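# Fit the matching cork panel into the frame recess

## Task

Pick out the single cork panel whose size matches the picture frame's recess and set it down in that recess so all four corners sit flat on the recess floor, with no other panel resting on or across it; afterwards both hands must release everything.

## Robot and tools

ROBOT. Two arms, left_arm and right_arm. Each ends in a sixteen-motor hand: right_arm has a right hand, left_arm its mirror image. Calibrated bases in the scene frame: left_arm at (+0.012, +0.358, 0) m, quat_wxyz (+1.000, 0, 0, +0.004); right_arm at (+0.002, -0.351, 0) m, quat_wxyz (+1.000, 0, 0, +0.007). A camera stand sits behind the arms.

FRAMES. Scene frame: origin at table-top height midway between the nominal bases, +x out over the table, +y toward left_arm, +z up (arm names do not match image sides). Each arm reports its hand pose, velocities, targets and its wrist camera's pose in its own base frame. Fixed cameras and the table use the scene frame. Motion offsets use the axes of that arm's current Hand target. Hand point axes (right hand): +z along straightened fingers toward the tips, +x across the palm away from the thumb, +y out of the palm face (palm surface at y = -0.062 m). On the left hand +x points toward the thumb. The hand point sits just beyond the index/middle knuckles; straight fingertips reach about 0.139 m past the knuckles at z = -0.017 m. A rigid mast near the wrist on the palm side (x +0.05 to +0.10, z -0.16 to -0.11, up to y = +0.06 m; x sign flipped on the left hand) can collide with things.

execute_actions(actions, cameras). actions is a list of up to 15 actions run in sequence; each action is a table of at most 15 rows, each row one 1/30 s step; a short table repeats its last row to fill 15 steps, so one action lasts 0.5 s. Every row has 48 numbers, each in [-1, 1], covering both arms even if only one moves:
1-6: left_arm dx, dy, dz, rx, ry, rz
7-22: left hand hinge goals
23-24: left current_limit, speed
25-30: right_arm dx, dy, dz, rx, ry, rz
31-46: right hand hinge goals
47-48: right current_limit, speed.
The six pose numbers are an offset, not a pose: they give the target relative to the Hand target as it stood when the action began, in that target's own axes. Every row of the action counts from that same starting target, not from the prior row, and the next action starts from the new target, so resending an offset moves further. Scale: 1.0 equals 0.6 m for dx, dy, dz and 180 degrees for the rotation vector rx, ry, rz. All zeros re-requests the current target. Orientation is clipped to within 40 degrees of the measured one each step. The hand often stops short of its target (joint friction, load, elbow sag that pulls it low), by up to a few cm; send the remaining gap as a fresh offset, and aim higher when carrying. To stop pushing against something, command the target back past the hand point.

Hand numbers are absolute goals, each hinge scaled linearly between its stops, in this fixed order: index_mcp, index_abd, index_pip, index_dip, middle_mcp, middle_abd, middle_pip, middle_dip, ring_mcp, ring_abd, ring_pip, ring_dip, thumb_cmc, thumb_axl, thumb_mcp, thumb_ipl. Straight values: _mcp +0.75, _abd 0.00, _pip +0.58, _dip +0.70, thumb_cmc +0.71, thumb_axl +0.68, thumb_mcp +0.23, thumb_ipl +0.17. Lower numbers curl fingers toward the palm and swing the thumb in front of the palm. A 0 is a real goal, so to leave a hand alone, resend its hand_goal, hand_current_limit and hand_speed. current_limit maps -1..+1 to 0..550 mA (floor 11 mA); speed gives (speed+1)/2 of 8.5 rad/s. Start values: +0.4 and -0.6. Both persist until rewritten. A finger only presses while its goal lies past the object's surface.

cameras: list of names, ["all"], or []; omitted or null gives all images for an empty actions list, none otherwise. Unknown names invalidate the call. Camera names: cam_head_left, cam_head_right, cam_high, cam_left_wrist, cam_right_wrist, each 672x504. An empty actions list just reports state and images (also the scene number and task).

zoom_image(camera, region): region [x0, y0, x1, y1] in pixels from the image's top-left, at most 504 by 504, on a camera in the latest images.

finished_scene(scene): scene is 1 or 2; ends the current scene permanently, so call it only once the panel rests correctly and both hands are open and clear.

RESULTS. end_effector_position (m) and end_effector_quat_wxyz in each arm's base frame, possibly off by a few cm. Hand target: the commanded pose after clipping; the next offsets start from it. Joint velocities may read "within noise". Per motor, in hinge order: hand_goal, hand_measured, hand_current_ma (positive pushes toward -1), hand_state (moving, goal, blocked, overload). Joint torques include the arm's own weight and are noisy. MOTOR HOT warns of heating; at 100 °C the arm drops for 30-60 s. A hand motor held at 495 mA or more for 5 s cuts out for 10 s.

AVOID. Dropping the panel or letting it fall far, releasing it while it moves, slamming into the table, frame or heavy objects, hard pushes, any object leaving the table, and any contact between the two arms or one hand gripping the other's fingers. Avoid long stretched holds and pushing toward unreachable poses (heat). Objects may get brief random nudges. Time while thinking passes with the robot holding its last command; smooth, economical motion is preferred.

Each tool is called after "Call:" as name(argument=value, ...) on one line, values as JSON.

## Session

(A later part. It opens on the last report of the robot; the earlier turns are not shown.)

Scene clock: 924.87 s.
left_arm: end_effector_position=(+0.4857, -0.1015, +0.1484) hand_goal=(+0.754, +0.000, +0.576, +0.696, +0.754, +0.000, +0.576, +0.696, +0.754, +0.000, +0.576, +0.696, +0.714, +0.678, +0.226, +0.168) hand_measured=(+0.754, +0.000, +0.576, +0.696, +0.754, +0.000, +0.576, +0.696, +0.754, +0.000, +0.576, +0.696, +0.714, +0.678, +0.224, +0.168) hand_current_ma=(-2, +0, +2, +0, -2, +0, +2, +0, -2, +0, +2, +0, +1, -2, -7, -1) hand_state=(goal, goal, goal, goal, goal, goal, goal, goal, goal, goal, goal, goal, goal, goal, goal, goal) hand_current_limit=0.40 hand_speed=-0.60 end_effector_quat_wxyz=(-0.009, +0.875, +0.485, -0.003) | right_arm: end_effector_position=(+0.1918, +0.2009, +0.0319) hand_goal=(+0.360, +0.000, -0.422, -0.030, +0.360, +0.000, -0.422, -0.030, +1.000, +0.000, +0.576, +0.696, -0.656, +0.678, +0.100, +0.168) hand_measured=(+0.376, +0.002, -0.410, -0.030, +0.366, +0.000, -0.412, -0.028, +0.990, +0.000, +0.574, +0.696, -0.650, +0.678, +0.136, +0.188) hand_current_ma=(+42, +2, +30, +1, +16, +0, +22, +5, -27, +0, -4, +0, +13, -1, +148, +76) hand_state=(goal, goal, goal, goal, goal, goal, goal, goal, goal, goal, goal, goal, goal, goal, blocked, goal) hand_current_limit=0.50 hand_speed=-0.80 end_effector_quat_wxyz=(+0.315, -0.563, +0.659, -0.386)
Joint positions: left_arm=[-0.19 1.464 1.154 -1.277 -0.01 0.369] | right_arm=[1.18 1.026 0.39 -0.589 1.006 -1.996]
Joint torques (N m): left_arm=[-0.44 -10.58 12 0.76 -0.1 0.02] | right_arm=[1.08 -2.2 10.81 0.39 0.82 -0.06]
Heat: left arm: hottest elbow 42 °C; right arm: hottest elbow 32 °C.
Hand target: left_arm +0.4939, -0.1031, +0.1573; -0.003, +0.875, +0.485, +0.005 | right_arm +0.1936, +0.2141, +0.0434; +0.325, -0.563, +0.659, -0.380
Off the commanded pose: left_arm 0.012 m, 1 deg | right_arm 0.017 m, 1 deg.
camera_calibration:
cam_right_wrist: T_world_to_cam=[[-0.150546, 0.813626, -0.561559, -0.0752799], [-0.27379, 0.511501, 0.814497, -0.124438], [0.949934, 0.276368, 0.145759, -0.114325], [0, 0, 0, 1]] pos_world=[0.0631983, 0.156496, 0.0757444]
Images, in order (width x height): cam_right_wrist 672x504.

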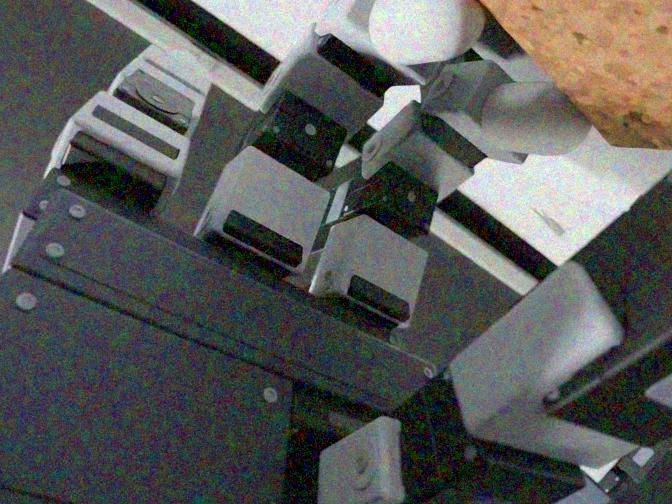

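Call:
execute_actions(actions=[], cameras=["cam_head_right","cam_head_left","cam_high"])

Call:
zoom_image(camera="cam_head_right", region=[365, 385, 415, 425])

Call:
zoom_image(camera="cam_head_left", region=[365, 385, 415, 425])

Call:
zoom_image(camera="cam_high", region=[100, 290, 300, 440])

Scene clock: 941.07 s.
left_arm: end_effector_position=(+0.4857, -0.1015, +0.1484) hand_goal=(+0.754, +0.000, +0.576, +0.696, +0.754, +0.000, +0.576, +0.696, +0.754, +0.000, +0.576, +0.696, +0.714, +0.678, +0.226, +0.168) hand_measured=(+0.754, +0.000, +0.576, +0.696, +0.754, +0.000, +0.576, +0.696, +0.754, +0.000, +0.576, +0.696, +0.714, +0.678, +0.224, +0.168) hand_current_ma=(-2, +0, +2, +0, -2, +0, +2, +0, -2, +0, +2, +0, +1, -2, -7, -1) hand_state=(goal, goal, goal, goal, goal, goal, goal, goal, goal, goal, goal, goal, goal, goal, goal, goal) hand_current_limit=0.40 hand_speed=-0.60 end_effector_quat_wxyz=(-0.009, +0.875, +0.485, -0.003) | right_arm: end_effector_position=(+0.1918, +0.2009, +0.0319) hand_goal=(+0.360, +0.000, -0.422, -0.030, +0.360, +0.000, -0.422, -0.030, +1.000, +0.000, +0.576, +0.696, -0.656, +0.678, +0.100, +0.168) hand_measured=(+0.376, +0.002, -0.410, -0.030, +0.366, +0.000, -0.412, -0.028, +0.990, +0.000, +0.574, +0.696, -0.650, +0.678, +0.136, +0.188) hand_current_ma=(+42, +2, +30, +1, +16, +0, +22, +5, -27, +0, -4, +0, +13, -1, +148, +76) hand_state=(goal, goal, goal, goal, goal, goal, goal, goal, goal, goal, goal, goal, goal, goal, blocked, goal) hand_current_limit=0.50 hand_speed=-0.80 end_effector_quat_wxyz=(+0.315, -0.563, +0.659, -0.386)
Joint positions: left_arm=[-0.19 1.464 1.154 -1.277 -0.01 0.369] | right_arm=[1.18 1.026 0.39 -0.589 1.006 -1.996]
Joint velocities: within noise
Joint torques (N m): left_arm=[-0.44 -10.75 12.07 0.79 -0.09 0.04] | right_arm=[1.03 -2.26 10.81 0.36 0.82 -0.06]
Heat: left arm: hottest elbow 42 °C; right arm: hottest elbow 32 °C.
Hand target: left_arm +0.4939, -0.1031, +0.1573; -0.003, +0.875, +0.485, +0.005 | right_arm +0.1936, +0.2141, +0.0434; +0.325, -0.563, +0.659, -0.380
Off the commanded pose: left_arm 0.012 m, 1 deg | right_arm 0.017 m, 1 deg.
Images, in order (width x height): cam_head_left 672x504, cam_head_right 672x504, cam_high 672x504.

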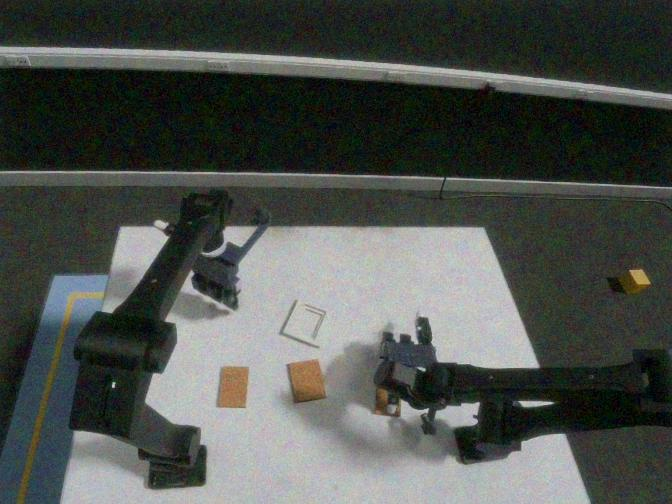

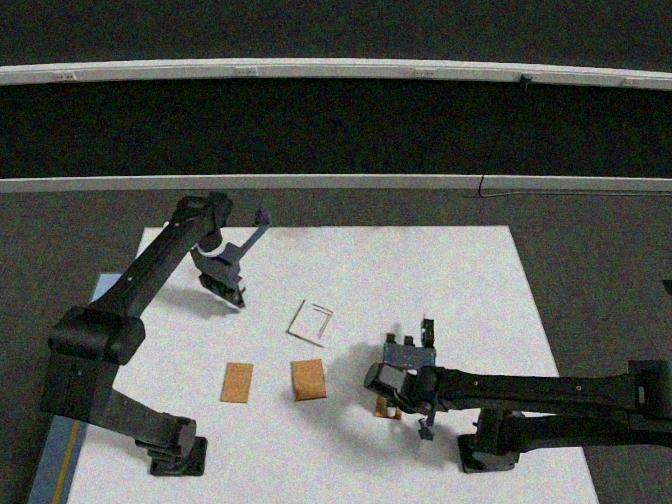

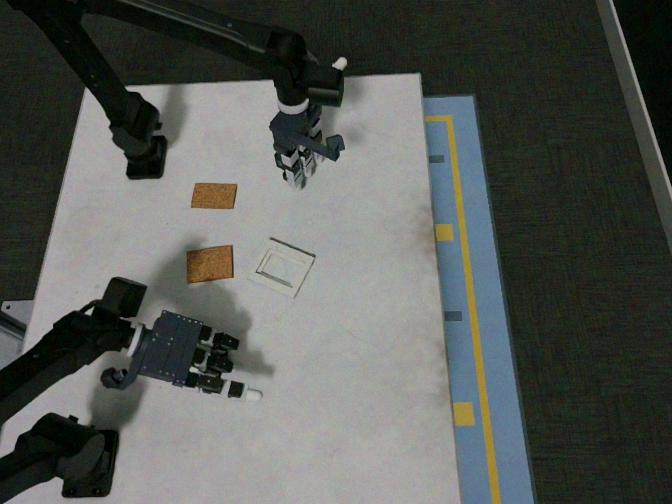

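Scaled by 10.080 from the camera's 672x504 image, which has a finer 960x720 frame.

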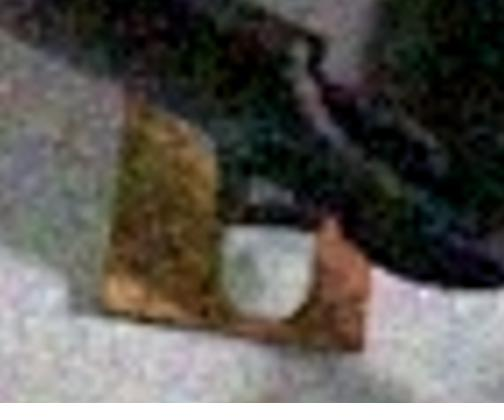

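Scaled by 10.080 from the camera's 672x504 image, which has a finer 960x720 frame.

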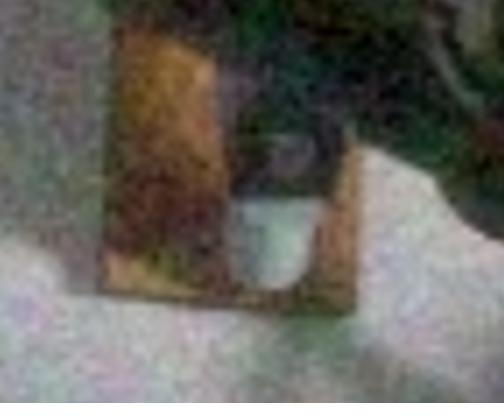

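Scaled by 2.520 from the camera's 672x504 image, which has a finer 960x720 frame.

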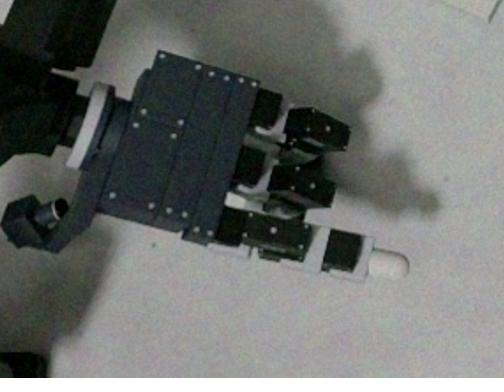

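Call:
execute_actions(actions=[], cameras=["cam_head_left","cam_head_right","cam_right_wrist","cam_high"])

Scene clock: 964.87 s.
left_arm: end_effector_position=(+0.4857, -0.1015, +0.1484) hand_goal=(+0.754, +0.000, +0.576, +0.696, +0.754, +0.000, +0.576, +0.696, +0.754, +0.000, +0.576, +0.696, +0.714, +0.678, +0.226, +0.168) hand_measured=(+0.754, +0.000, +0.576, +0.696, +0.754, +0.000, +0.576, +0.696, +0.754, +0.000, +0.576, +0.696, +0.714, +0.678, +0.224, +0.168) hand_current_ma=(-2, +0, +2, +0, -2, +0, +2, +0, -2, +0, +2, +0, +1, -2, -7, -1) hand_state=(goal, goal, goal, goal, goal, goal, goal, goal, goal, goal, goal, goal, goal, goal, goal, goal) hand_current_limit=0.40 hand_speed=-0.60 end_effector_quat_wxyz=(-0.009, +0.875, +0.485, -0.003) | right_arm: end_effector_position=(+0.1918, +0.2009, +0.0319) hand_goal=(+0.360, +0.000, -0.422, -0.030, +0.360, +0.000, -0.422, -0.030, +1.000, +0.000, +0.576, +0.696, -0.656, +0.678, +0.100, +0.168) hand_measured=(+0.376, +0.002, -0.410, -0.030, +0.366, +0.000, -0.412, -0.028, +0.990, +0.000, +0.574, +0.696, -0.650, +0.678, +0.136, +0.188) hand_current_ma=(+42, +2, +30, +1, +16, +0, +22, +5, -27, +0, -4, +0, +13, -1, +148, +76) hand_state=(goal, goal, goal, goal, goal, goal, goal, goal, goal, goal, goal, goal, goal, goal, blocked, goal) hand_current_limit=0.50 hand_speed=-0.80 end_effector_quat_wxyz=(+0.315, -0.563, +0.659, -0.386)
Joint positions: left_arm=[-0.19 1.464 1.154 -1.277 -0.01 0.369] | right_arm=[1.18 1.026 0.39 -0.589 1.006 -1.996]
Joint velocities: within noise
Joint torques (N m): left_arm=[-0.56 -10.7 12.04 0.73 -0.1 0.02] | right_arm=[1.03 -2.26 10.82 0.39 0.82 -0.06]
Heat: left arm: hottest elbow 42 °C; right arm: hottest elbow 32 °C.
Hand target: left_arm +0.4939, -0.1031, +0.1573; -0.003, +0.875, +0.485, +0.005 | right_arm +0.1936, +0.2141, +0.0434; +0.325, -0.563, +0.659, -0.380
Off the commanded pose: left_arm 0.012 m, 1 deg | right_arm 0.017 m, 1 deg.
camera_calibration:
cam_right_wrist: T_world_to_cam=[[-0.150546, 0.813626, -0.561559, -0.0752799], [-0.27379, 0.511501, 0.814497, -0.124438], [0.949934, 0.276368, 0.145759, -0.114325], [0, 0, 0, 1]] pos_world=[0.0631983, 0.156496, 0.0757444]
Images, in order (width x height): cam_head_left 672x504, cam_head_right 672x504, cam_high 672x504, cam_right_wrist 672x504.

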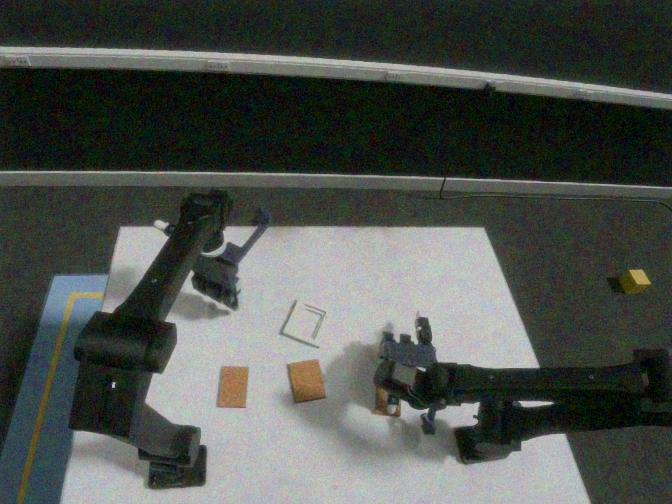

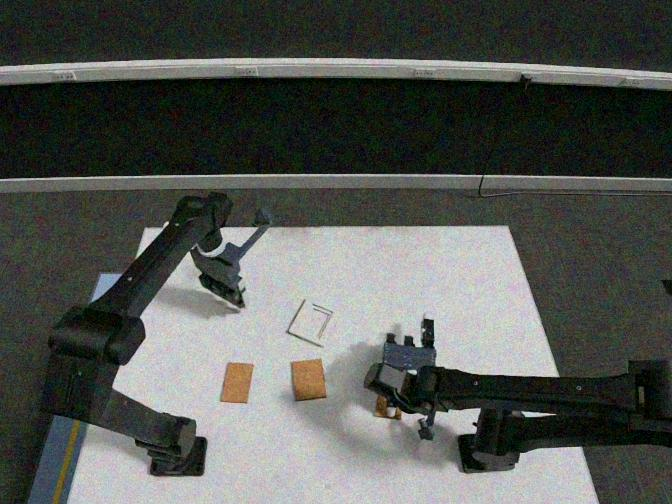

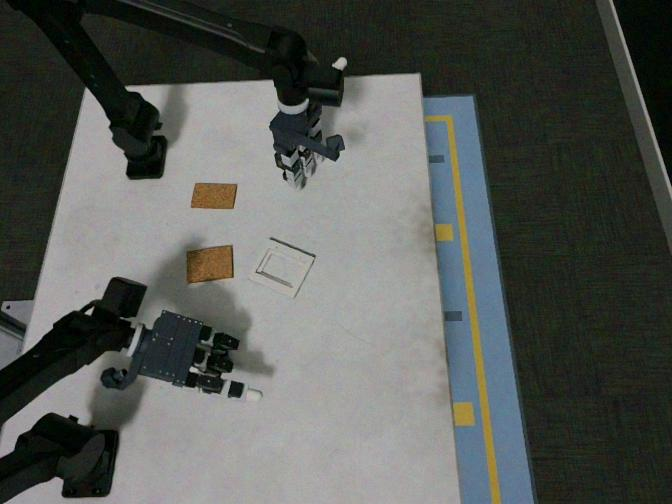

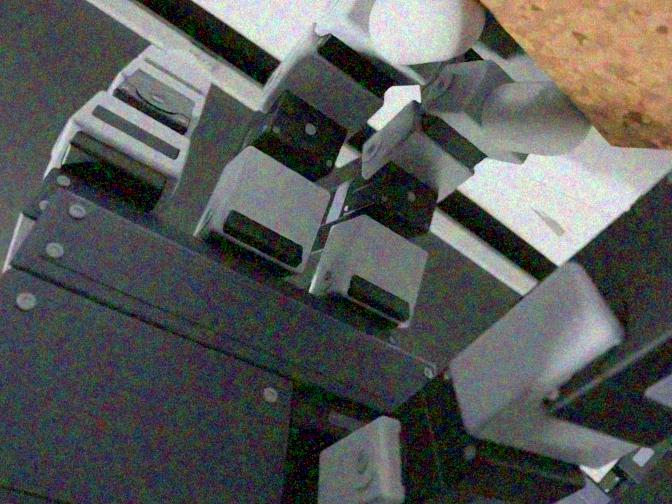

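Call:
zoom_image(camera="cam_right_wrist", region=[340, 0, 672, 260])

Call:
zoom_image(camera="cam_head_left", region=[350, 300, 470, 450])

Call:
zoom_image(camera="cam_head_right", region=[350, 300, 470, 450])

Scaled by 1.518 from the camera's 672x504 image, which has a finer 960x720 frame.

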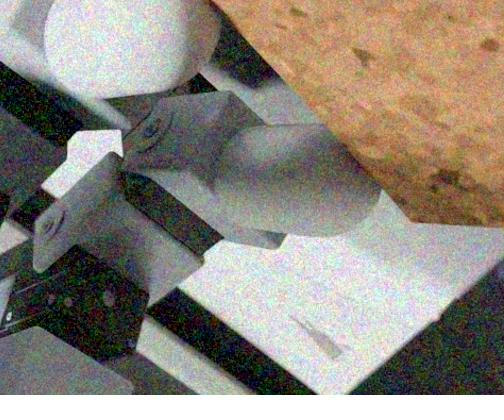

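Scaled by 3.360 from the camera's 672x504 image, which has a finer 960x720 frame.

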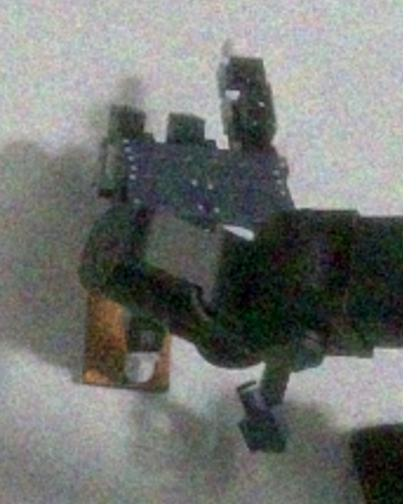

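Scaled by 3.360 from the camera's 672x504 image, which has a finer 960x720 frame.

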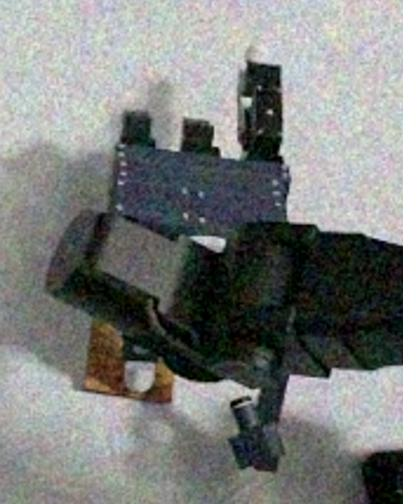

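Call:
execute_actions(actions=[[[0,0,0,0,0,0,0.754,0,0.576,0.696,0.754,0,0.576,0.696,0.754,0,0.576,0.696,0.714,0.678,0.226,0.168,0.4,-0.6,0.0066,0.0132,0.0088,0,0,0,0.38,0,-0.423,-0.03,0.38,0,-0.423,-0.03,1,0,0.576,0.696,-0.657,0.678,0.14,0.168,0.2,-0.8]],[[0,0,0,0,0,0,0.754,0,0.576,0.696,0.754,0,0.576,0.696,0.754,0,0.576,0.696,0.714,0.678,0.226,0.168,0.4,-0.6,0.0066,0.0132,0.0088,0,0,0,0.38,0,-0.423,-0.03,0.38,0,-0.423,-0.03,1,0,0.576,0.696,-0.657,0.678,0.14,0.168,0.2,-0.8]]], cameras=["cam_right_wrist"])

Call:
zoom_image(camera="cam_right_wrist", region=[340, 0, 672, 260])

Scene clock: 999.47 s.
left_arm: end_effector_position=(+0.4857, -0.1015, +0.1484) hand_goal=(+0.754, +0.000, +0.576, +0.696, +0.754, +0.000, +0.576, +0.696, +0.754, +0.000, +0.576, +0.696, +0.714, +0.678, +0.226, +0.168) hand_measured=(+0.754, +0.000, +0.576, +0.696, +0.754, +0.000, +0.576, +0.696, +0.754, +0.000, +0.576, +0.696, +0.714, +0.678, +0.224, +0.168) hand_current_ma=(-2, +0, +2, +0, -2, +0, +2, +0, -2, +0, +2, +0, +1, -2, -7, -1) hand_state=(goal, goal, goal, goal, goal, goal, goal, goal, goal, goal, goal, goal, goal, goal, goal, goal) hand_current_limit=0.40 hand_speed=-0.60 end_effector_quat_wxyz=(-0.009, +0.875, +0.485, -0.003) | right_arm: end_effector_position=(+0.1950, +0.2092, +0.0311) hand_goal=(+0.380, +0.000, -0.422, -0.030, +0.380, +0.000, -0.422, -0.030, +1.000, +0.000, +0.576, +0.696, -0.656, +0.678, +0.140, +0.168) hand_measured=(+0.378, +0.002, -0.416, -0.030, +0.372, +0.000, -0.418, -0.028, +0.990, +0.000, +0.574, +0.696, -0.668, +0.678, +0.144, +0.170) hand_current_ma=(-4, +2, +10, +1, -19, +0, +9, +5, -28, +0, -4, +0, -32, -1, +9, +3) hand_state=(goal, goal, goal, goal, goal, goal, goal, goal, goal, goal, goal, goal, goal, goal, goal, goal) hand_current_limit=0.20 hand_speed=-0.80 end_effector_quat_wxyz=(+0.332, -0.556, +0.662, -0.377)
Joint positions: left_arm=[-0.19 1.464 1.154 -1.277 -0.01 0.369] | right_arm=[1.18 1.031 0.379 -0.521 1.004 -2.01]
Joint torques (N m): left_arm=[-0.5 -10.7 12.05 0.79 -0.1 0.02] | right_arm=[0.15 -1.08 7.3 1.18 0.71 -0.11]
Heat: left arm: hottest elbow 43 °C; right arm: hottest elbow 33 °C.
Hand target: left_arm +0.4939, -0.1031, +0.1573; -0.003, +0.875, +0.485, +0.005 | right_arm +0.1935, +0.2060, +0.0245; +0.325, -0.563, +0.659, -0.380
Off the commanded pose: left_arm 0.012 m, 1 deg | right_arm 0.007 m, 1 deg.
camera_calibration:
cam_right_wrist: T_world_to_cam=[[-0.147671, 0.833119, -0.533016, -0.0874805], [-0.290942, 0.478487, 0.828494, -0.117288], [0.945276, 0.277421, 0.17173, -0.119591], [0, 0, 0, 1]] pos_world=[0.0660037, 0.16218, 0.0710814]
Images, in order (width x height): cam_right_wrist 672x504.

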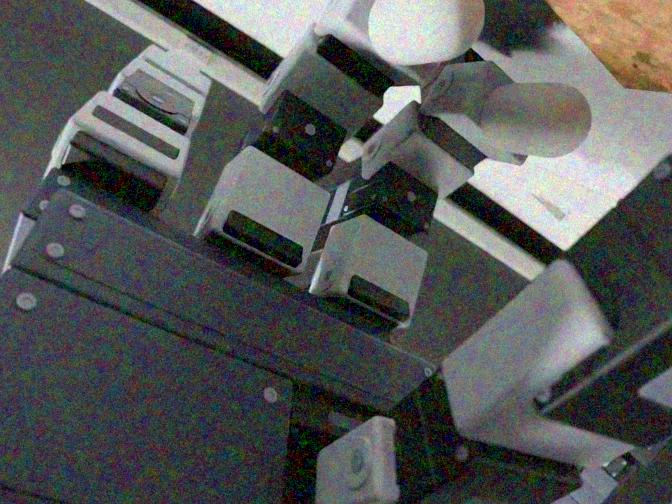

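Scaled by 1.518 from the camera's 672x504 image, which has a finer 960x720 frame.

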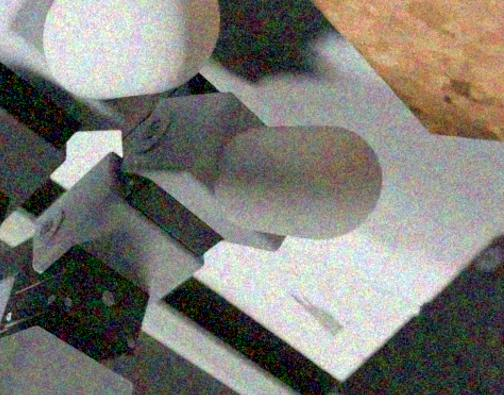

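Call:
execute_actions(actions=[[[0,0,0,0,0,0,0.754,0,0.576,0.696,0.754,0,0.576,0.696,0.754,0,0.576,0.696,0.714,0.678,0.226,0.168,0.4,-0.6,0,-0.0433,-0.025,0,0,0,0.5,0,-0.423,-0.03,0.5,0,-0.423,-0.03,1,0,0.576,0.696,-0.657,0.678,0.25,0.168,0.3,-0.8]],[[0,0,0,0,0,0,0.754,0,0.576,0.696,0.754,0,0.576,0.696,0.754,0,0.576,0.696,0.714,0.678,0.226,0.168,0.4,-0.6,0,0,0,0,0,0,0.62,0,-0.423,-0.03,0.62,0,-0.423,-0.03,1,0,0.576,0.696,-0.657,0.678,0.30,0.168,0.3,-0.8]]], cameras=["cam_right_wrist","cam_head_right","cam_head_left"])

Call:
zoom_image(camera="cam_head_right", region=[350, 370, 430, 440])

Call:
zoom_image(camera="cam_head_left", region=[350, 370, 430, 440])

Scene clock: 1009.57 s.
left_arm: end_effector_position=(+0.4857, -0.1015, +0.1484) hand_goal=(+0.754, +0.000, +0.576, +0.696, +0.754, +0.000, +0.576, +0.696, +0.754, +0.000, +0.576, +0.696, +0.714, +0.678, +0.226, +0.168) hand_measured=(+0.754, +0.000, +0.576, +0.696, +0.754, +0.000, +0.576, +0.696, +0.754, +0.000, +0.576, +0.696, +0.714, +0.678, +0.224, +0.168) hand_current_ma=(-2, +0, +2, +0, -2, +0, +2, +0, -2, +0, +2, +0, +1, -2, -7, -1) hand_state=(goal, goal, goal, goal, goal, goal, goal, goal, goal, goal, goal, goal, goal, goal, goal, goal) hand_current_limit=0.40 hand_speed=-0.60 end_effector_quat_wxyz=(-0.009, +0.875, +0.485, -0.003) | right_arm: end_effector_position=(+0.1873, +0.1926, +0.0397) hand_goal=(+0.620, +0.000, -0.422, -0.030, +0.620, +0.000, -0.422, -0.030, +1.000, +0.000, +0.576, +0.696, -0.656, +0.678, +0.300, +0.168) hand_measured=(+0.606, +0.002, -0.418, -0.030, +0.606, +0.000, -0.418, -0.028, +0.990, +0.000, +0.574, +0.696, -0.658, +0.678, +0.294, +0.170) hand_current_ma=(-34, +2, +8, +1, -40, +0, +7, +5, -28, +0, -4, +0, -3, -1, -19, +3) hand_state=(goal, goal, goal, goal, goal, goal, goal, goal, goal, goal, goal, goal, goal, goal, goal, goal) hand_current_limit=0.30 hand_speed=-0.80 end_effector_quat_wxyz=(+0.314, -0.569, +0.655, -0.385)
Joint positions: left_arm=[-0.19 1.464 1.154 -1.277 -0.01 0.369] | right_arm=[1.18 0.963 0.384 -0.636 0.999 -2.016]
Joint torques (N m): left_arm=[-0.5 -10.52 12 0.73 -0.08 0.02] | right_arm=[0.03 -1.67 11.81 0.53 0.94 -0.08]
Heat: left arm: hottest elbow 43 °C; right arm: hottest elbow 32 °C.
Hand target: left_arm +0.4939, -0.1031, +0.1573; -0.003, +0.875, +0.485, +0.005 | right_arm +0.1936, +0.2061, +0.0546; +0.325, -0.563, +0.659, -0.380
Off the commanded pose: left_arm 0.012 m, 1 deg | right_arm 0.021 m, 2 deg.
camera_calibration:
cam_right_wrist: T_world_to_cam=[[-0.163818, 0.808315, -0.5655, -0.0611672], [-0.275843, 0.512844, 0.812958, -0.127655], [0.94714, 0.289167, 0.138955, -0.110597], [0, 0, 0, 1]] pos_world=[0.059518, 0.14689, 0.0845559]
Images, in order (width x height): cam_head_left 672x504, cam_head_right 672x504, cam_right_wrist 672x504.

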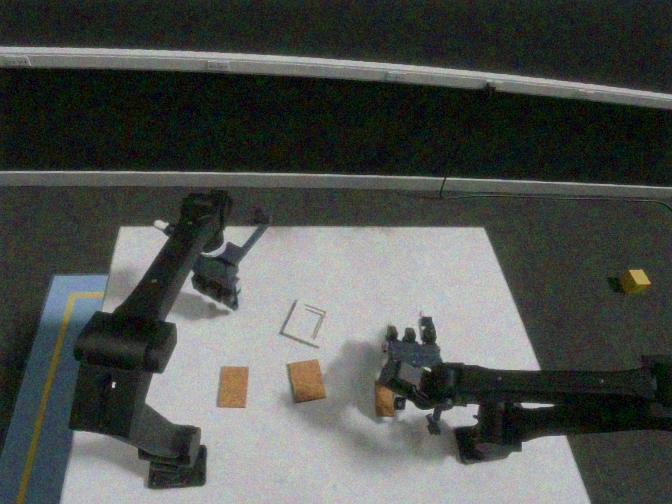

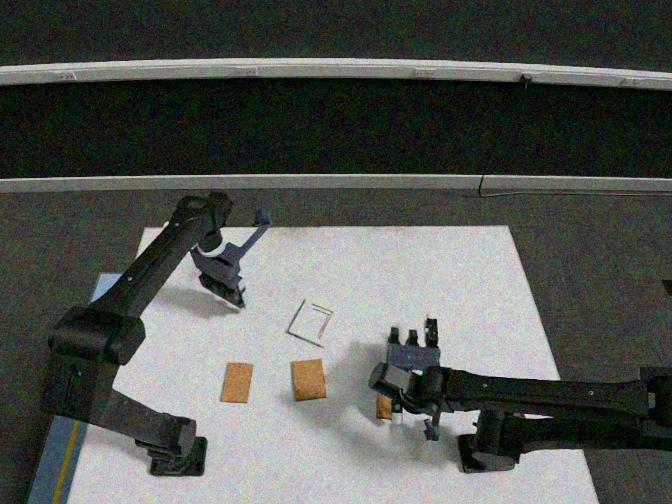

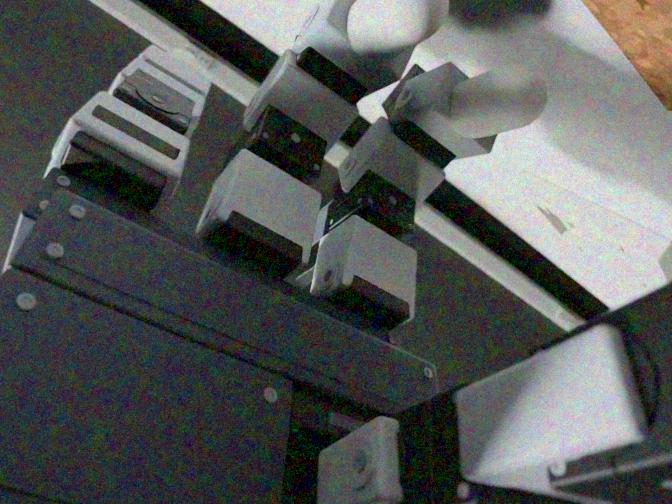

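Scaled by 6.300 from the camera's 672x504 image, which has a finer 960x720 frame.

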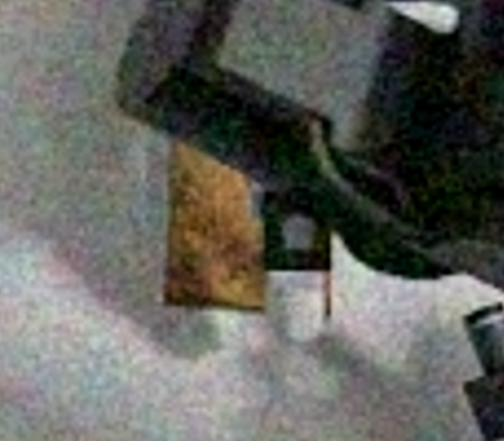

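Scaled by 6.300 from the camera's 672x504 image, which has a finer 960x720 frame.

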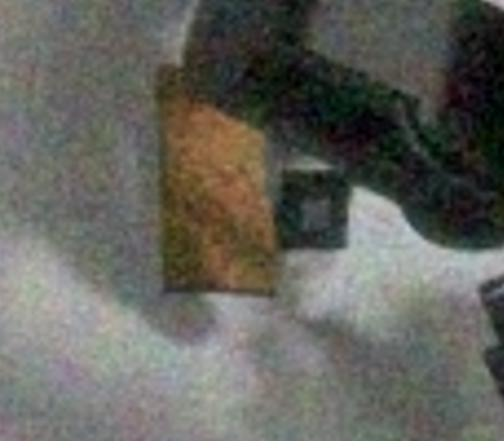

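Call:
execute_actions(actions=[[[0,0,0,0,0,0,0.754,0,0.576,0.696,0.754,0,0.576,0.696,0.754,0,0.576,0.696,0.714,0.678,0.226,0.168,0.4,-0.6,-0.0048,0.0393,-0.0027,0,-0.0096,-0.0056,0.60,0,-0.423,-0.03,0.60,0,-0.423,-0.03,1,0,0.576,0.696,-0.657,0.678,0.28,0.168,0.3,-0.8]],[[0,0,0,0,0,0,0.754,0,0.576,0.696,0.754,0,0.576,0.696,0.754,0,0.576,0.696,0.714,0.678,0.226,0.168,0.4,-0.6,0,0,0,0,0,0,0.57,0,-0.423,-0.03,0.57,0,-0.423,-0.03,1,0,0.576,0.696,-0.657,0.678,0.27,0.168,0.3,-0.8]]], cameras=["cam_right_wrist"])

Call:
zoom_image(camera="cam_right_wrist", region=[340, 0, 672, 260])

Scene clock: 1036.17 s.
left_arm: end_effector_position=(+0.4857, -0.1015, +0.1484) hand_goal=(+0.754, +0.000, +0.576, +0.696, +0.754, +0.000, +0.576, +0.696, +0.754, +0.000, +0.576, +0.696, +0.714, +0.678, +0.226, +0.168) hand_measured=(+0.754, +0.000, +0.576, +0.696, +0.754, +0.000, +0.576, +0.696, +0.754, +0.000, +0.576, +0.696, +0.714, +0.678, +0.224, +0.168) hand_current_ma=(-2, +0, +2, +0, -2, +0, +2, +0, -2, +0, +2, +0, +1, -2, -7, -1) hand_state=(goal, goal, goal, goal, goal, goal, goal, goal, goal, goal, goal, goal, goal, goal, goal, goal) hand_current_limit=0.40 hand_speed=-0.60 end_effector_quat_wxyz=(-0.009, +0.875, +0.485, -0.003) | right_arm: end_effector_position=(+0.1804, +0.2053, +0.0333) hand_goal=(+0.570, +0.000, -0.422, -0.030, +0.570, +0.000, -0.422, -0.030, +1.000, +0.000, +0.576, +0.696, -0.656, +0.678, +0.270, +0.168) hand_measured=(+0.568, +0.002, -0.418, -0.030, +0.566, +0.000, -0.418, -0.028, +0.990, +0.000, +0.574, +0.696, -0.658, +0.678, +0.270, +0.170) hand_current_ma=(-5, +2, +7, +1, -6, +0, +7, +5, -28, +0, -4, +0, -2, -1, +0, +2) hand_state=(goal, goal, goal, goal, goal, goal, goal, goal, goal, goal, goal, goal, goal, goal, goal, goal) hand_current_limit=0.30 hand_speed=-0.80 end_effector_quat_wxyz=(+0.324, -0.578, +0.647, -0.378)
Joint positions: left_arm=[-0.19 1.464 1.154 -1.277 -0.01 0.369] | right_arm=[1.226 1.003 0.383 -0.606 1.005 -1.993]
Joint torques (N m): left_arm=[-0.5 -10.58 12.01 0.76 -0.1 0.01] | right_arm=[0.73 -1.55 8.47 1.17 1 0.03]
Heat: left arm: hottest elbow 43 °C; right arm: hottest elbow 35 °C.
Hand target: left_arm +0.4939, -0.1031, +0.1573; -0.003, +0.875, +0.485, +0.005 | right_arm +0.1810, +0.2109, +0.0348; +0.331, -0.574, +0.649, -0.374
Off the commanded pose: left_arm 0.012 m, 1 deg | right_arm 0.006 m, 1 deg.
camera_calibration:
cam_right_wrist: T_world_to_cam=[[-0.188306, 0.806972, -0.559766, -0.0717124], [-0.296059, 0.496806, 0.815802, -0.123946], [0.936424, 0.319344, 0.145359, -0.111235], [0, 0, 0, 1]] pos_world=[0.0539637, 0.154969, 0.0771422]
Images, in order (width x height): cam_right_wrist 672x504.

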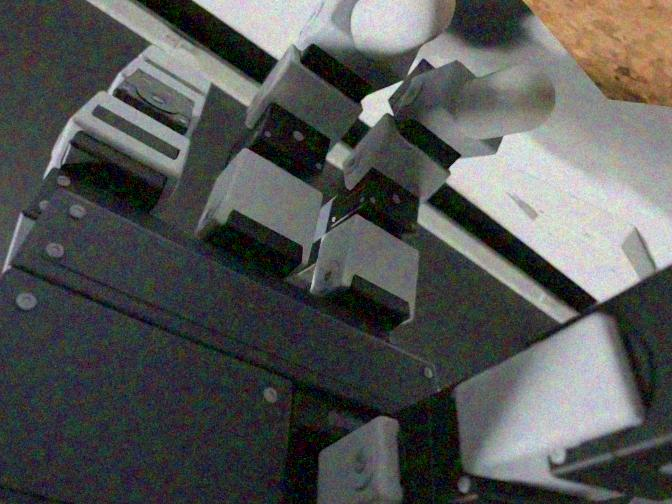

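Scaled by 1.518 from the camera's 672x504 image, which has a finer 960x720 frame.

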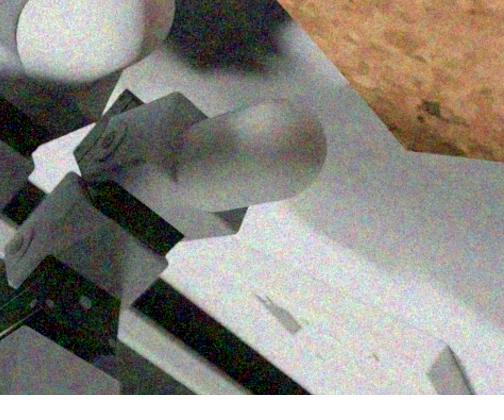

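Call:
execute_actions(actions=[[[0,0,0,0,0,0,0.754,0,0.576,0.696,0.754,0,0.576,0.696,0.754,0,0.576,0.696,0.714,0.678,0.226,0.168,0.4,-0.6,0.0058,0.0236,0.0067,0,0,0,0.57,0,-0.423,-0.03,0.57,0,-0.423,-0.03,1,0,0.576,0.696,-0.657,0.678,0.27,0.168,0.3,-0.8]],[[0,0,0,0,0,0,0.754,0,0.576,0.696,0.754,0,0.576,0.696,0.754,0,0.576,0.696,0.714,0.678,0.226,0.168,0.4,-0.6,0,0,0,0,0,0,0.53,0,-0.423,-0.03,0.53,0,-0.423,-0.03,1,0,0.576,0.696,-0.657,0.678,0.26,0.168,0.3,-0.8]]], cameras=["cam_right_wrist"])

Call:
zoom_image(camera="cam_right_wrist", region=[340, 0, 672, 260])

Scene clock: 1048.57 s.
left_arm: end_effector_position=(+0.4857, -0.1015, +0.1484) hand_goal=(+0.754, +0.000, +0.576, +0.696, +0.754, +0.000, +0.576, +0.696, +0.754, +0.000, +0.576, +0.696, +0.714, +0.678, +0.226, +0.168) hand_measured=(+0.754, +0.000, +0.576, +0.696, +0.754, +0.000, +0.576, +0.696, +0.754, +0.000, +0.576, +0.696, +0.714, +0.678, +0.224, +0.168) hand_current_ma=(-2, +0, +2, +0, -2, +0, +2, +0, -2, +0, +2, +0, +1, -2, -7, -1) hand_state=(goal, goal, goal, goal, goal, goal, goal, goal, goal, goal, goal, goal, goal, goal, goal, goal) hand_current_limit=0.40 hand_speed=-0.60 end_effector_quat_wxyz=(-0.009, +0.875, +0.485, -0.003) | right_arm: end_effector_position=(+0.1782, +0.2017, +0.0204) hand_goal=(+0.530, +0.000, -0.422, -0.030, +0.530, +0.000, -0.422, -0.030, +1.000, +0.000, +0.576, +0.696, -0.656, +0.678, +0.260, +0.168) hand_measured=(+0.528, +0.002, -0.424, -0.032, +0.528, +0.000, -0.418, -0.028, +0.988, +0.000, +0.574, +0.696, -0.658, +0.678, +0.260, +0.170) hand_current_ma=(-4, +2, -3, -4, -5, +0, +6, +5, -28, +0, -4, +0, -2, -1, +0, +2) hand_state=(goal, goal, goal, goal, goal, goal, goal, goal, goal, goal, goal, goal, goal, goal, goal, goal) hand_current_limit=0.30 hand_speed=-0.80 end_effector_quat_wxyz=(+0.325, -0.575, +0.648, -0.380)
Joint positions: left_arm=[-0.19 1.464 1.154 -1.277 -0.01 0.369] | right_arm=[1.234 1.031 0.355 -0.567 1.013 -1.97]
Joint torques (N m): left_arm=[-0.73 -10.58 12.07 0.73 -0.09 0.03] | right_arm=[1.08 -1.44 8.01 1.14 0.86 0.04]
Heat: left arm: hottest elbow 43 °C; right arm: hottest elbow 34 °C.
Hand target: left_arm +0.4939, -0.1031, +0.1573; -0.003, +0.875, +0.485, +0.005 | right_arm +0.1770, +0.2079, +0.0206; +0.331, -0.574, +0.649, -0.374
Off the commanded pose: left_arm 0.012 m, 1 deg | right_arm 0.006 m, 1 deg.
camera_calibration:
cam_right_wrist: T_world_to_cam=[[-0.180681, 0.809211, -0.559045, -0.0782777], [-0.296458, 0.497157, 0.815443, -0.11222], [0.937799, 0.313068, 0.15007, -0.105209], [0, 0, 0, 1]] pos_world=[0.0512531, 0.152072, 0.0635371]
Images, in order (width x height): cam_right_wrist 672x504.

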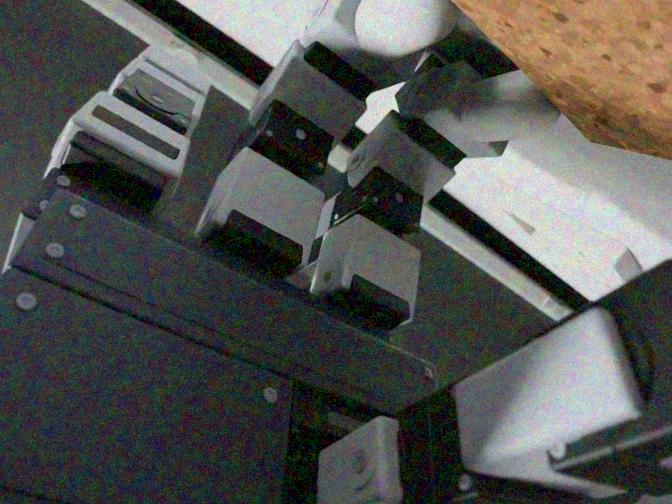

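Scaled by 1.518 from the camera's 672x504 image, which has a finer 960x720 frame.

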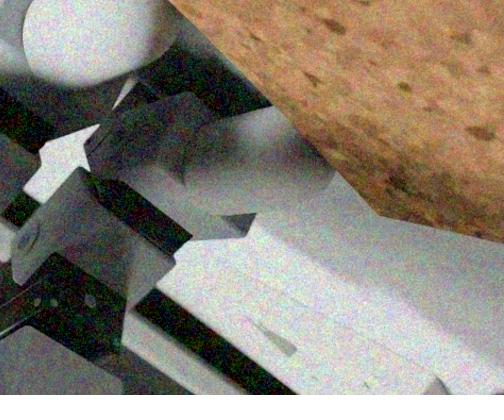

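Call:
execute_actions(actions=[[[0,0,0,0,0,0,0.754,0,0.576,0.696,0.754,0,0.576,0.696,0.754,0,0.576,0.696,0.714,0.678,0.226,0.168,0.4,-0.6,0,0,0,0,0,0,0.48,0,-0.423,-0.03,0.48,0,-0.423,-0.03,1,0,0.576,0.696,-0.657,0.678,0.22,0.168,0.2,-0.8]],[[0,0,0,0,0,0,0.754,0,0.576,0.696,0.754,0,0.576,0.696,0.754,0,0.576,0.696,0.714,0.678,0.226,0.168,0.4,-0.6,0,0,0,0,0,0,0.44,0,-0.423,-0.03,0.44,0,-0.423,-0.03,1,0,0.576,0.696,-0.657,0.678,0.19,0.168,0.2,-0.8]]], cameras=["cam_right_wrist"])

Scene clock: 1055.67 s.
left_arm: end_effector_position=(+0.4857, -0.1015, +0.1484) hand_goal=(+0.754, +0.000, +0.576, +0.696, +0.754, +0.000, +0.576, +0.696, +0.754, +0.000, +0.576, +0.696, +0.714, +0.678, +0.226, +0.168) hand_measured=(+0.754, +0.000, +0.576, +0.696, +0.754, +0.000, +0.576, +0.696, +0.754, +0.000, +0.576, +0.696, +0.714, +0.678, +0.224, +0.168) hand_current_ma=(-2, +0, +2, +0, -2, +0, +2, +0, -2, +0, +2, +0, +1, -2, -7, -1) hand_state=(goal, goal, goal, goal, goal, goal, goal, goal, goal, goal, goal, goal, goal, goal, goal, goal) hand_current_limit=0.40 hand_speed=-0.60 end_effector_quat_wxyz=(-0.009, +0.875, +0.485, -0.003) | right_arm: end_effector_position=(+0.1790, +0.2025, +0.0210) hand_goal=(+0.440, +0.000, -0.422, -0.030, +0.440, +0.000, -0.422, -0.030, +1.000, +0.000, +0.576, +0.696, -0.656, +0.678, +0.190, +0.168) hand_measured=(+0.474, +0.002, -0.418, -0.032, +0.466, +0.000, -0.416, -0.028, +0.988, +0.000, +0.574, +0.696, -0.654, +0.678, +0.218, +0.174) hand_current_ma=(+110, +1, +9, -2, +81, +0, +13, +5, -28, +0, -4, +0, +3, -1, +108, +21) hand_state=(blocked, goal, goal, goal, blocked, goal, goal, goal, goal, goal, goal, goal, goal, goal, blocked, goal) hand_current_limit=0.20 hand_speed=-0.80 end_effector_quat_wxyz=(+0.327, -0.572, +0.650, -0.380)
Joint positions: left_arm=[-0.19 1.464 1.154 -1.277 -0.01 0.369] | right_arm=[1.234 1.031 0.355 -0.563 1.017 -1.965]
Joint torques (N m): left_arm=[-0.38 -10.58 12.04 0.79 -0.1 0.02] | right_arm=[1.2 -1.44 8.02 1.05 0.72 -0.01]
Heat: left arm: hottest elbow 43 °C; right arm: hottest elbow 34 °C.
Hand target: left_arm +0.4939, -0.1031, +0.1573; -0.003, +0.875, +0.485, +0.005 | right_arm +0.1770, +0.2078, +0.0206; +0.331, -0.574, +0.649, -0.374
Off the commanded pose: left_arm 0.012 m, 1 deg | right_arm 0.006 m, 1 deg.
camera_calibration:
cam_right_wrist: T_world_to_cam=[[-0.175276, 0.813216, -0.554939, -0.0802685], [-0.298714, 0.493166, 0.817042, -0.111772], [0.938109, 0.308976, 0.156479, -0.105749], [0, 0, 0, 1]] pos_world=[0.0517467, 0.153072, 0.0633257]
Images, in order (width x height): cam_right_wrist 672x504.

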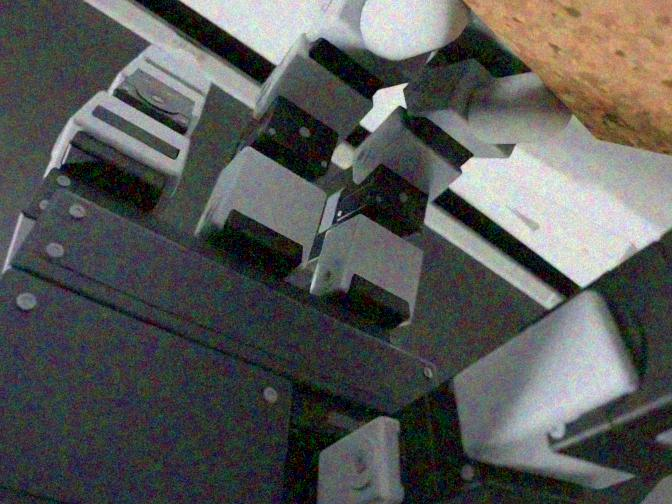

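Call:
execute_actions(actions=[[[0,0,0,0,0,0,0.754,0,0.576,0.696,0.754,0,0.576,0.696,0.754,0,0.576,0.696,0.714,0.678,0.226,0.168,0.4,-0.6,0,0,0,0,0,0,0.39,0,-0.423,-0.03,0.39,0,-0.423,-0.03,1,0,0.576,0.696,-0.657,0.678,0.14,0.168,0.2,-0.8]]])

Scene clock: 1059.37 s.
left_arm: end_effector_position=(+0.4857, -0.1015, +0.1484) hand_goal=(+0.754, +0.000, +0.576, +0.696, +0.754, +0.000, +0.576, +0.696, +0.754, +0.000, +0.576, +0.696, +0.714, +0.678, +0.226, +0.168) hand_measured=(+0.754, +0.000, +0.576, +0.696, +0.754, +0.000, +0.576, +0.696, +0.754, +0.000, +0.576, +0.696, +0.714, +0.678, +0.224, +0.168) hand_current_ma=(-2, +0, +2, +0, -2, +0, +2, +0, -2, +0, +2, +0, +1, -2, -7, -1) hand_state=(goal, goal, goal, goal, goal, goal, goal, goal, goal, goal, goal, goal, goal, goal, goal, goal) hand_current_limit=0.40 hand_speed=-0.60 end_effector_quat_wxyz=(-0.009, +0.875, +0.485, -0.003) | right_arm: end_effector_position=(+0.1797, +0.2028, +0.0215) hand_goal=(+0.390, +0.000, -0.422, -0.030, +0.390, +0.000, -0.422, -0.030, +1.000, +0.000, +0.576, +0.696, -0.656, +0.678, +0.140, +0.168) hand_measured=(+0.452, +0.002, -0.412, -0.030, +0.444, +0.000, -0.410, -0.028, +0.988, +0.000, +0.574, +0.696, -0.654, +0.678, +0.216, +0.184) hand_current_ma=(+229, +1, +25, -1, +194, +0, +28, +5, -28, +0, -4, +0, +5, -1, +330, +63) hand_state=(blocked, goal, goal, goal, blocked, goal, goal, goal, goal, goal, goal, goal, goal, goal, blocked, goal) hand_current_limit=0.20 hand_speed=-0.80 end_effector_quat_wxyz=(+0.329, -0.570, +0.650, -0.380)
Joint positions: left_arm=[-0.19 1.464 1.154 -1.277 -0.01 0.369] | right_arm=[1.234 1.031 0.355 -0.561 1.02 -1.963]
Joint torques (N m): left_arm=[-0.44 -10.52 12.1 0.77 -0.09 0.03] | right_arm=[1.08 -1.44 8.02 0.99 0.6 -0.02]
Heat: left arm: hottest elbow 43 °C; right arm: hottest elbow 33 °C.
Hand target: left_arm +0.4939, -0.1031, +0.1573; -0.003, +0.875, +0.485, +0.005 | right_arm +0.1770, +0.2078, +0.0206; +0.331, -0.574, +0.649, -0.374
Off the commanded pose: left_arm 0.012 m, 1 deg | right_arm 0.006 m, 1 deg.

Call:
execute_actions(actions=[[[0,0,0,0,0,0,0.754,0,0.576,0.696,0.754,0,0.576,0.696,0.754,0,0.576,0.696,0.714,0.678,0.226,0.168,0.4,-0.6,0,-0.0072,-0.0042,0,0,0,0.39,0,-0.423,-0.03,0.39,0,-0.423,-0.03,1,0,0.576,0.696,-0.657,0.678,0.14,0.168,0.2,-0.8]],[[0,0,0,0,0,0,0.754,0,0.576,0.696,0.754,0,0.576,0.696,0.754,0,0.576,0.696,0.714,0.678,0.226,0.168,0.4,-0.6,0,-0.0072,-0.0042,0,0,0,0.39,0,-0.423,-0.03,0.39,0,-0.423,-0.03,1,0,0.576,0.696,-0.657,0.678,0.14,0.168,0.2,-0.8]],[[0,0,0,0,0,0,0.754,0,0.576,0.696,0.754,0,0.576,0.696,0.754,0,0.576,0.696,0.714,0.678,0.226,0.168,0.4,-0.6,0,-0.0072,-0.0042,0,0,0,0.39,0,-0.423,-0.03,0.39,0,-0.423,-0.03,1,0,0.576,0.696,-0.657,0.678,0.14,0.168,0.2,-0.8]],[[0,0,0,0,0,0,0.754,0,0.576,0.696,0.754,0,0.576,0.696,0.754,0,0.576,0.696,0.714,0.678,0.226,0.168,0.4,-0.6,0,-0.0072,-0.0042,0,0,0,0.39,0,-0.423,-0.03,0.39,0,-0.423,-0.03,1,0,0.576,0.696,-0.657,0.678,0.14,0.168,0.2,-0.8]]], cameras=["cam_right_wrist"])

Scene clock: 1072.33 s.
left_arm: end_effector_position=(+0.4857, -0.1015, +0.1484) hand_goal=(+0.754, +0.000, +0.576, +0.696, +0.754, +0.000, +0.576, +0.696, +0.754, +0.000, +0.576, +0.696, +0.714, +0.678, +0.226, +0.168) hand_measured=(+0.754, +0.000, +0.576, +0.696, +0.754, +0.000, +0.576, +0.696, +0.754, +0.000, +0.576, +0.696, +0.714, +0.678, +0.224, +0.168) hand_current_ma=(-2, +0, +2, +0, -2, +0, +2, +0, -2, +0, +2, +0, +1, -2, -7, -1) hand_state=(goal, goal, goal, goal, goal, goal, goal, goal, goal, goal, goal, goal, goal, goal, goal, goal) hand_current_limit=0.40 hand_speed=-0.60 end_effector_quat_wxyz=(-0.009, +0.875, +0.485, -0.003) | right_arm: end_effector_position=(+0.1756, +0.1941, +0.0284) hand_goal=(+0.390, +0.000, -0.422, -0.030, +0.390, +0.000, -0.422, -0.030, +1.000, +0.000, +0.576, +0.696, -0.656, +0.678, +0.140, +0.168) hand_measured=(+0.406, +0.002, -0.410, -0.030, +0.390, +0.000, -0.416, -0.028, +0.988, +0.000, +0.574, +0.696, -0.652, +0.678, +0.170, +0.186) hand_current_ma=(+44, +1, +27, +0, +1, +0, +14, +5, -28, +0, -4, +0, +6, -1, +125, +65) hand_state=(goal, goal, goal, goal, goal, goal, goal, goal, goal, goal, goal, goal, goal, goal, blocked, goal) hand_current_limit=0.20 hand_speed=-0.80 end_effector_quat_wxyz=(+0.320, -0.575, +0.649, -0.382)
Joint positions: left_arm=[-0.19 1.464 1.154 -1.277 -0.01 0.369] | right_arm=[1.234 0.983 0.359 -0.634 1.014 -1.962]
Joint torques (N m): left_arm=[-0.38 -10.87 11.96 0.73 -0.09 0.03] | right_arm=[1.08 -1.79 10.93 0.34 0.83 -0.06]
Heat: left arm: hottest elbow 43 °C; right arm: hottest elbow 33 °C.
Hand target: left_arm +0.4939, -0.1031, +0.1573; -0.003, +0.875, +0.485, +0.005 | right_arm +0.1769, +0.2079, +0.0406; +0.331, -0.574, +0.649, -0.374
Off the commanded pose: left_arm 0.012 m, 1 deg | right_arm 0.018 m, 2 deg.
camera_calibration:
cam_right_wrist: T_world_to_cam=[[-0.179433, 0.805643, -0.564573, -0.0675071], [-0.291443, 0.504593, 0.812679, -0.118086], [0.939609, 0.310363, 0.144258, -0.101188], [0, 0, 0, 1]] pos_world=[0.0485485, 0.145377, 0.07245]
Images, in order (width x height): cam_right_wrist 672x504.

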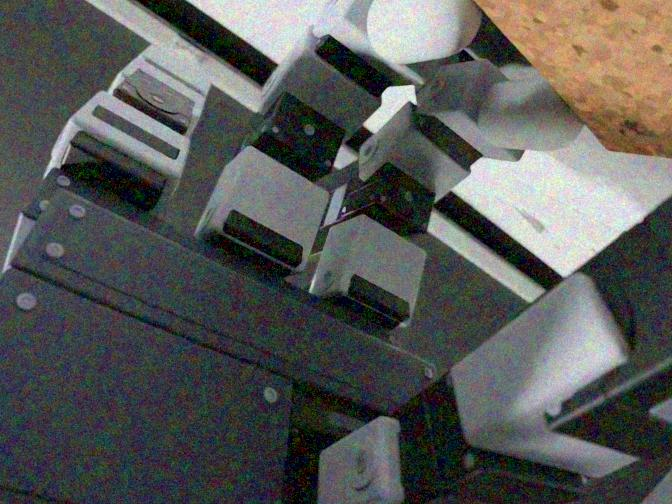

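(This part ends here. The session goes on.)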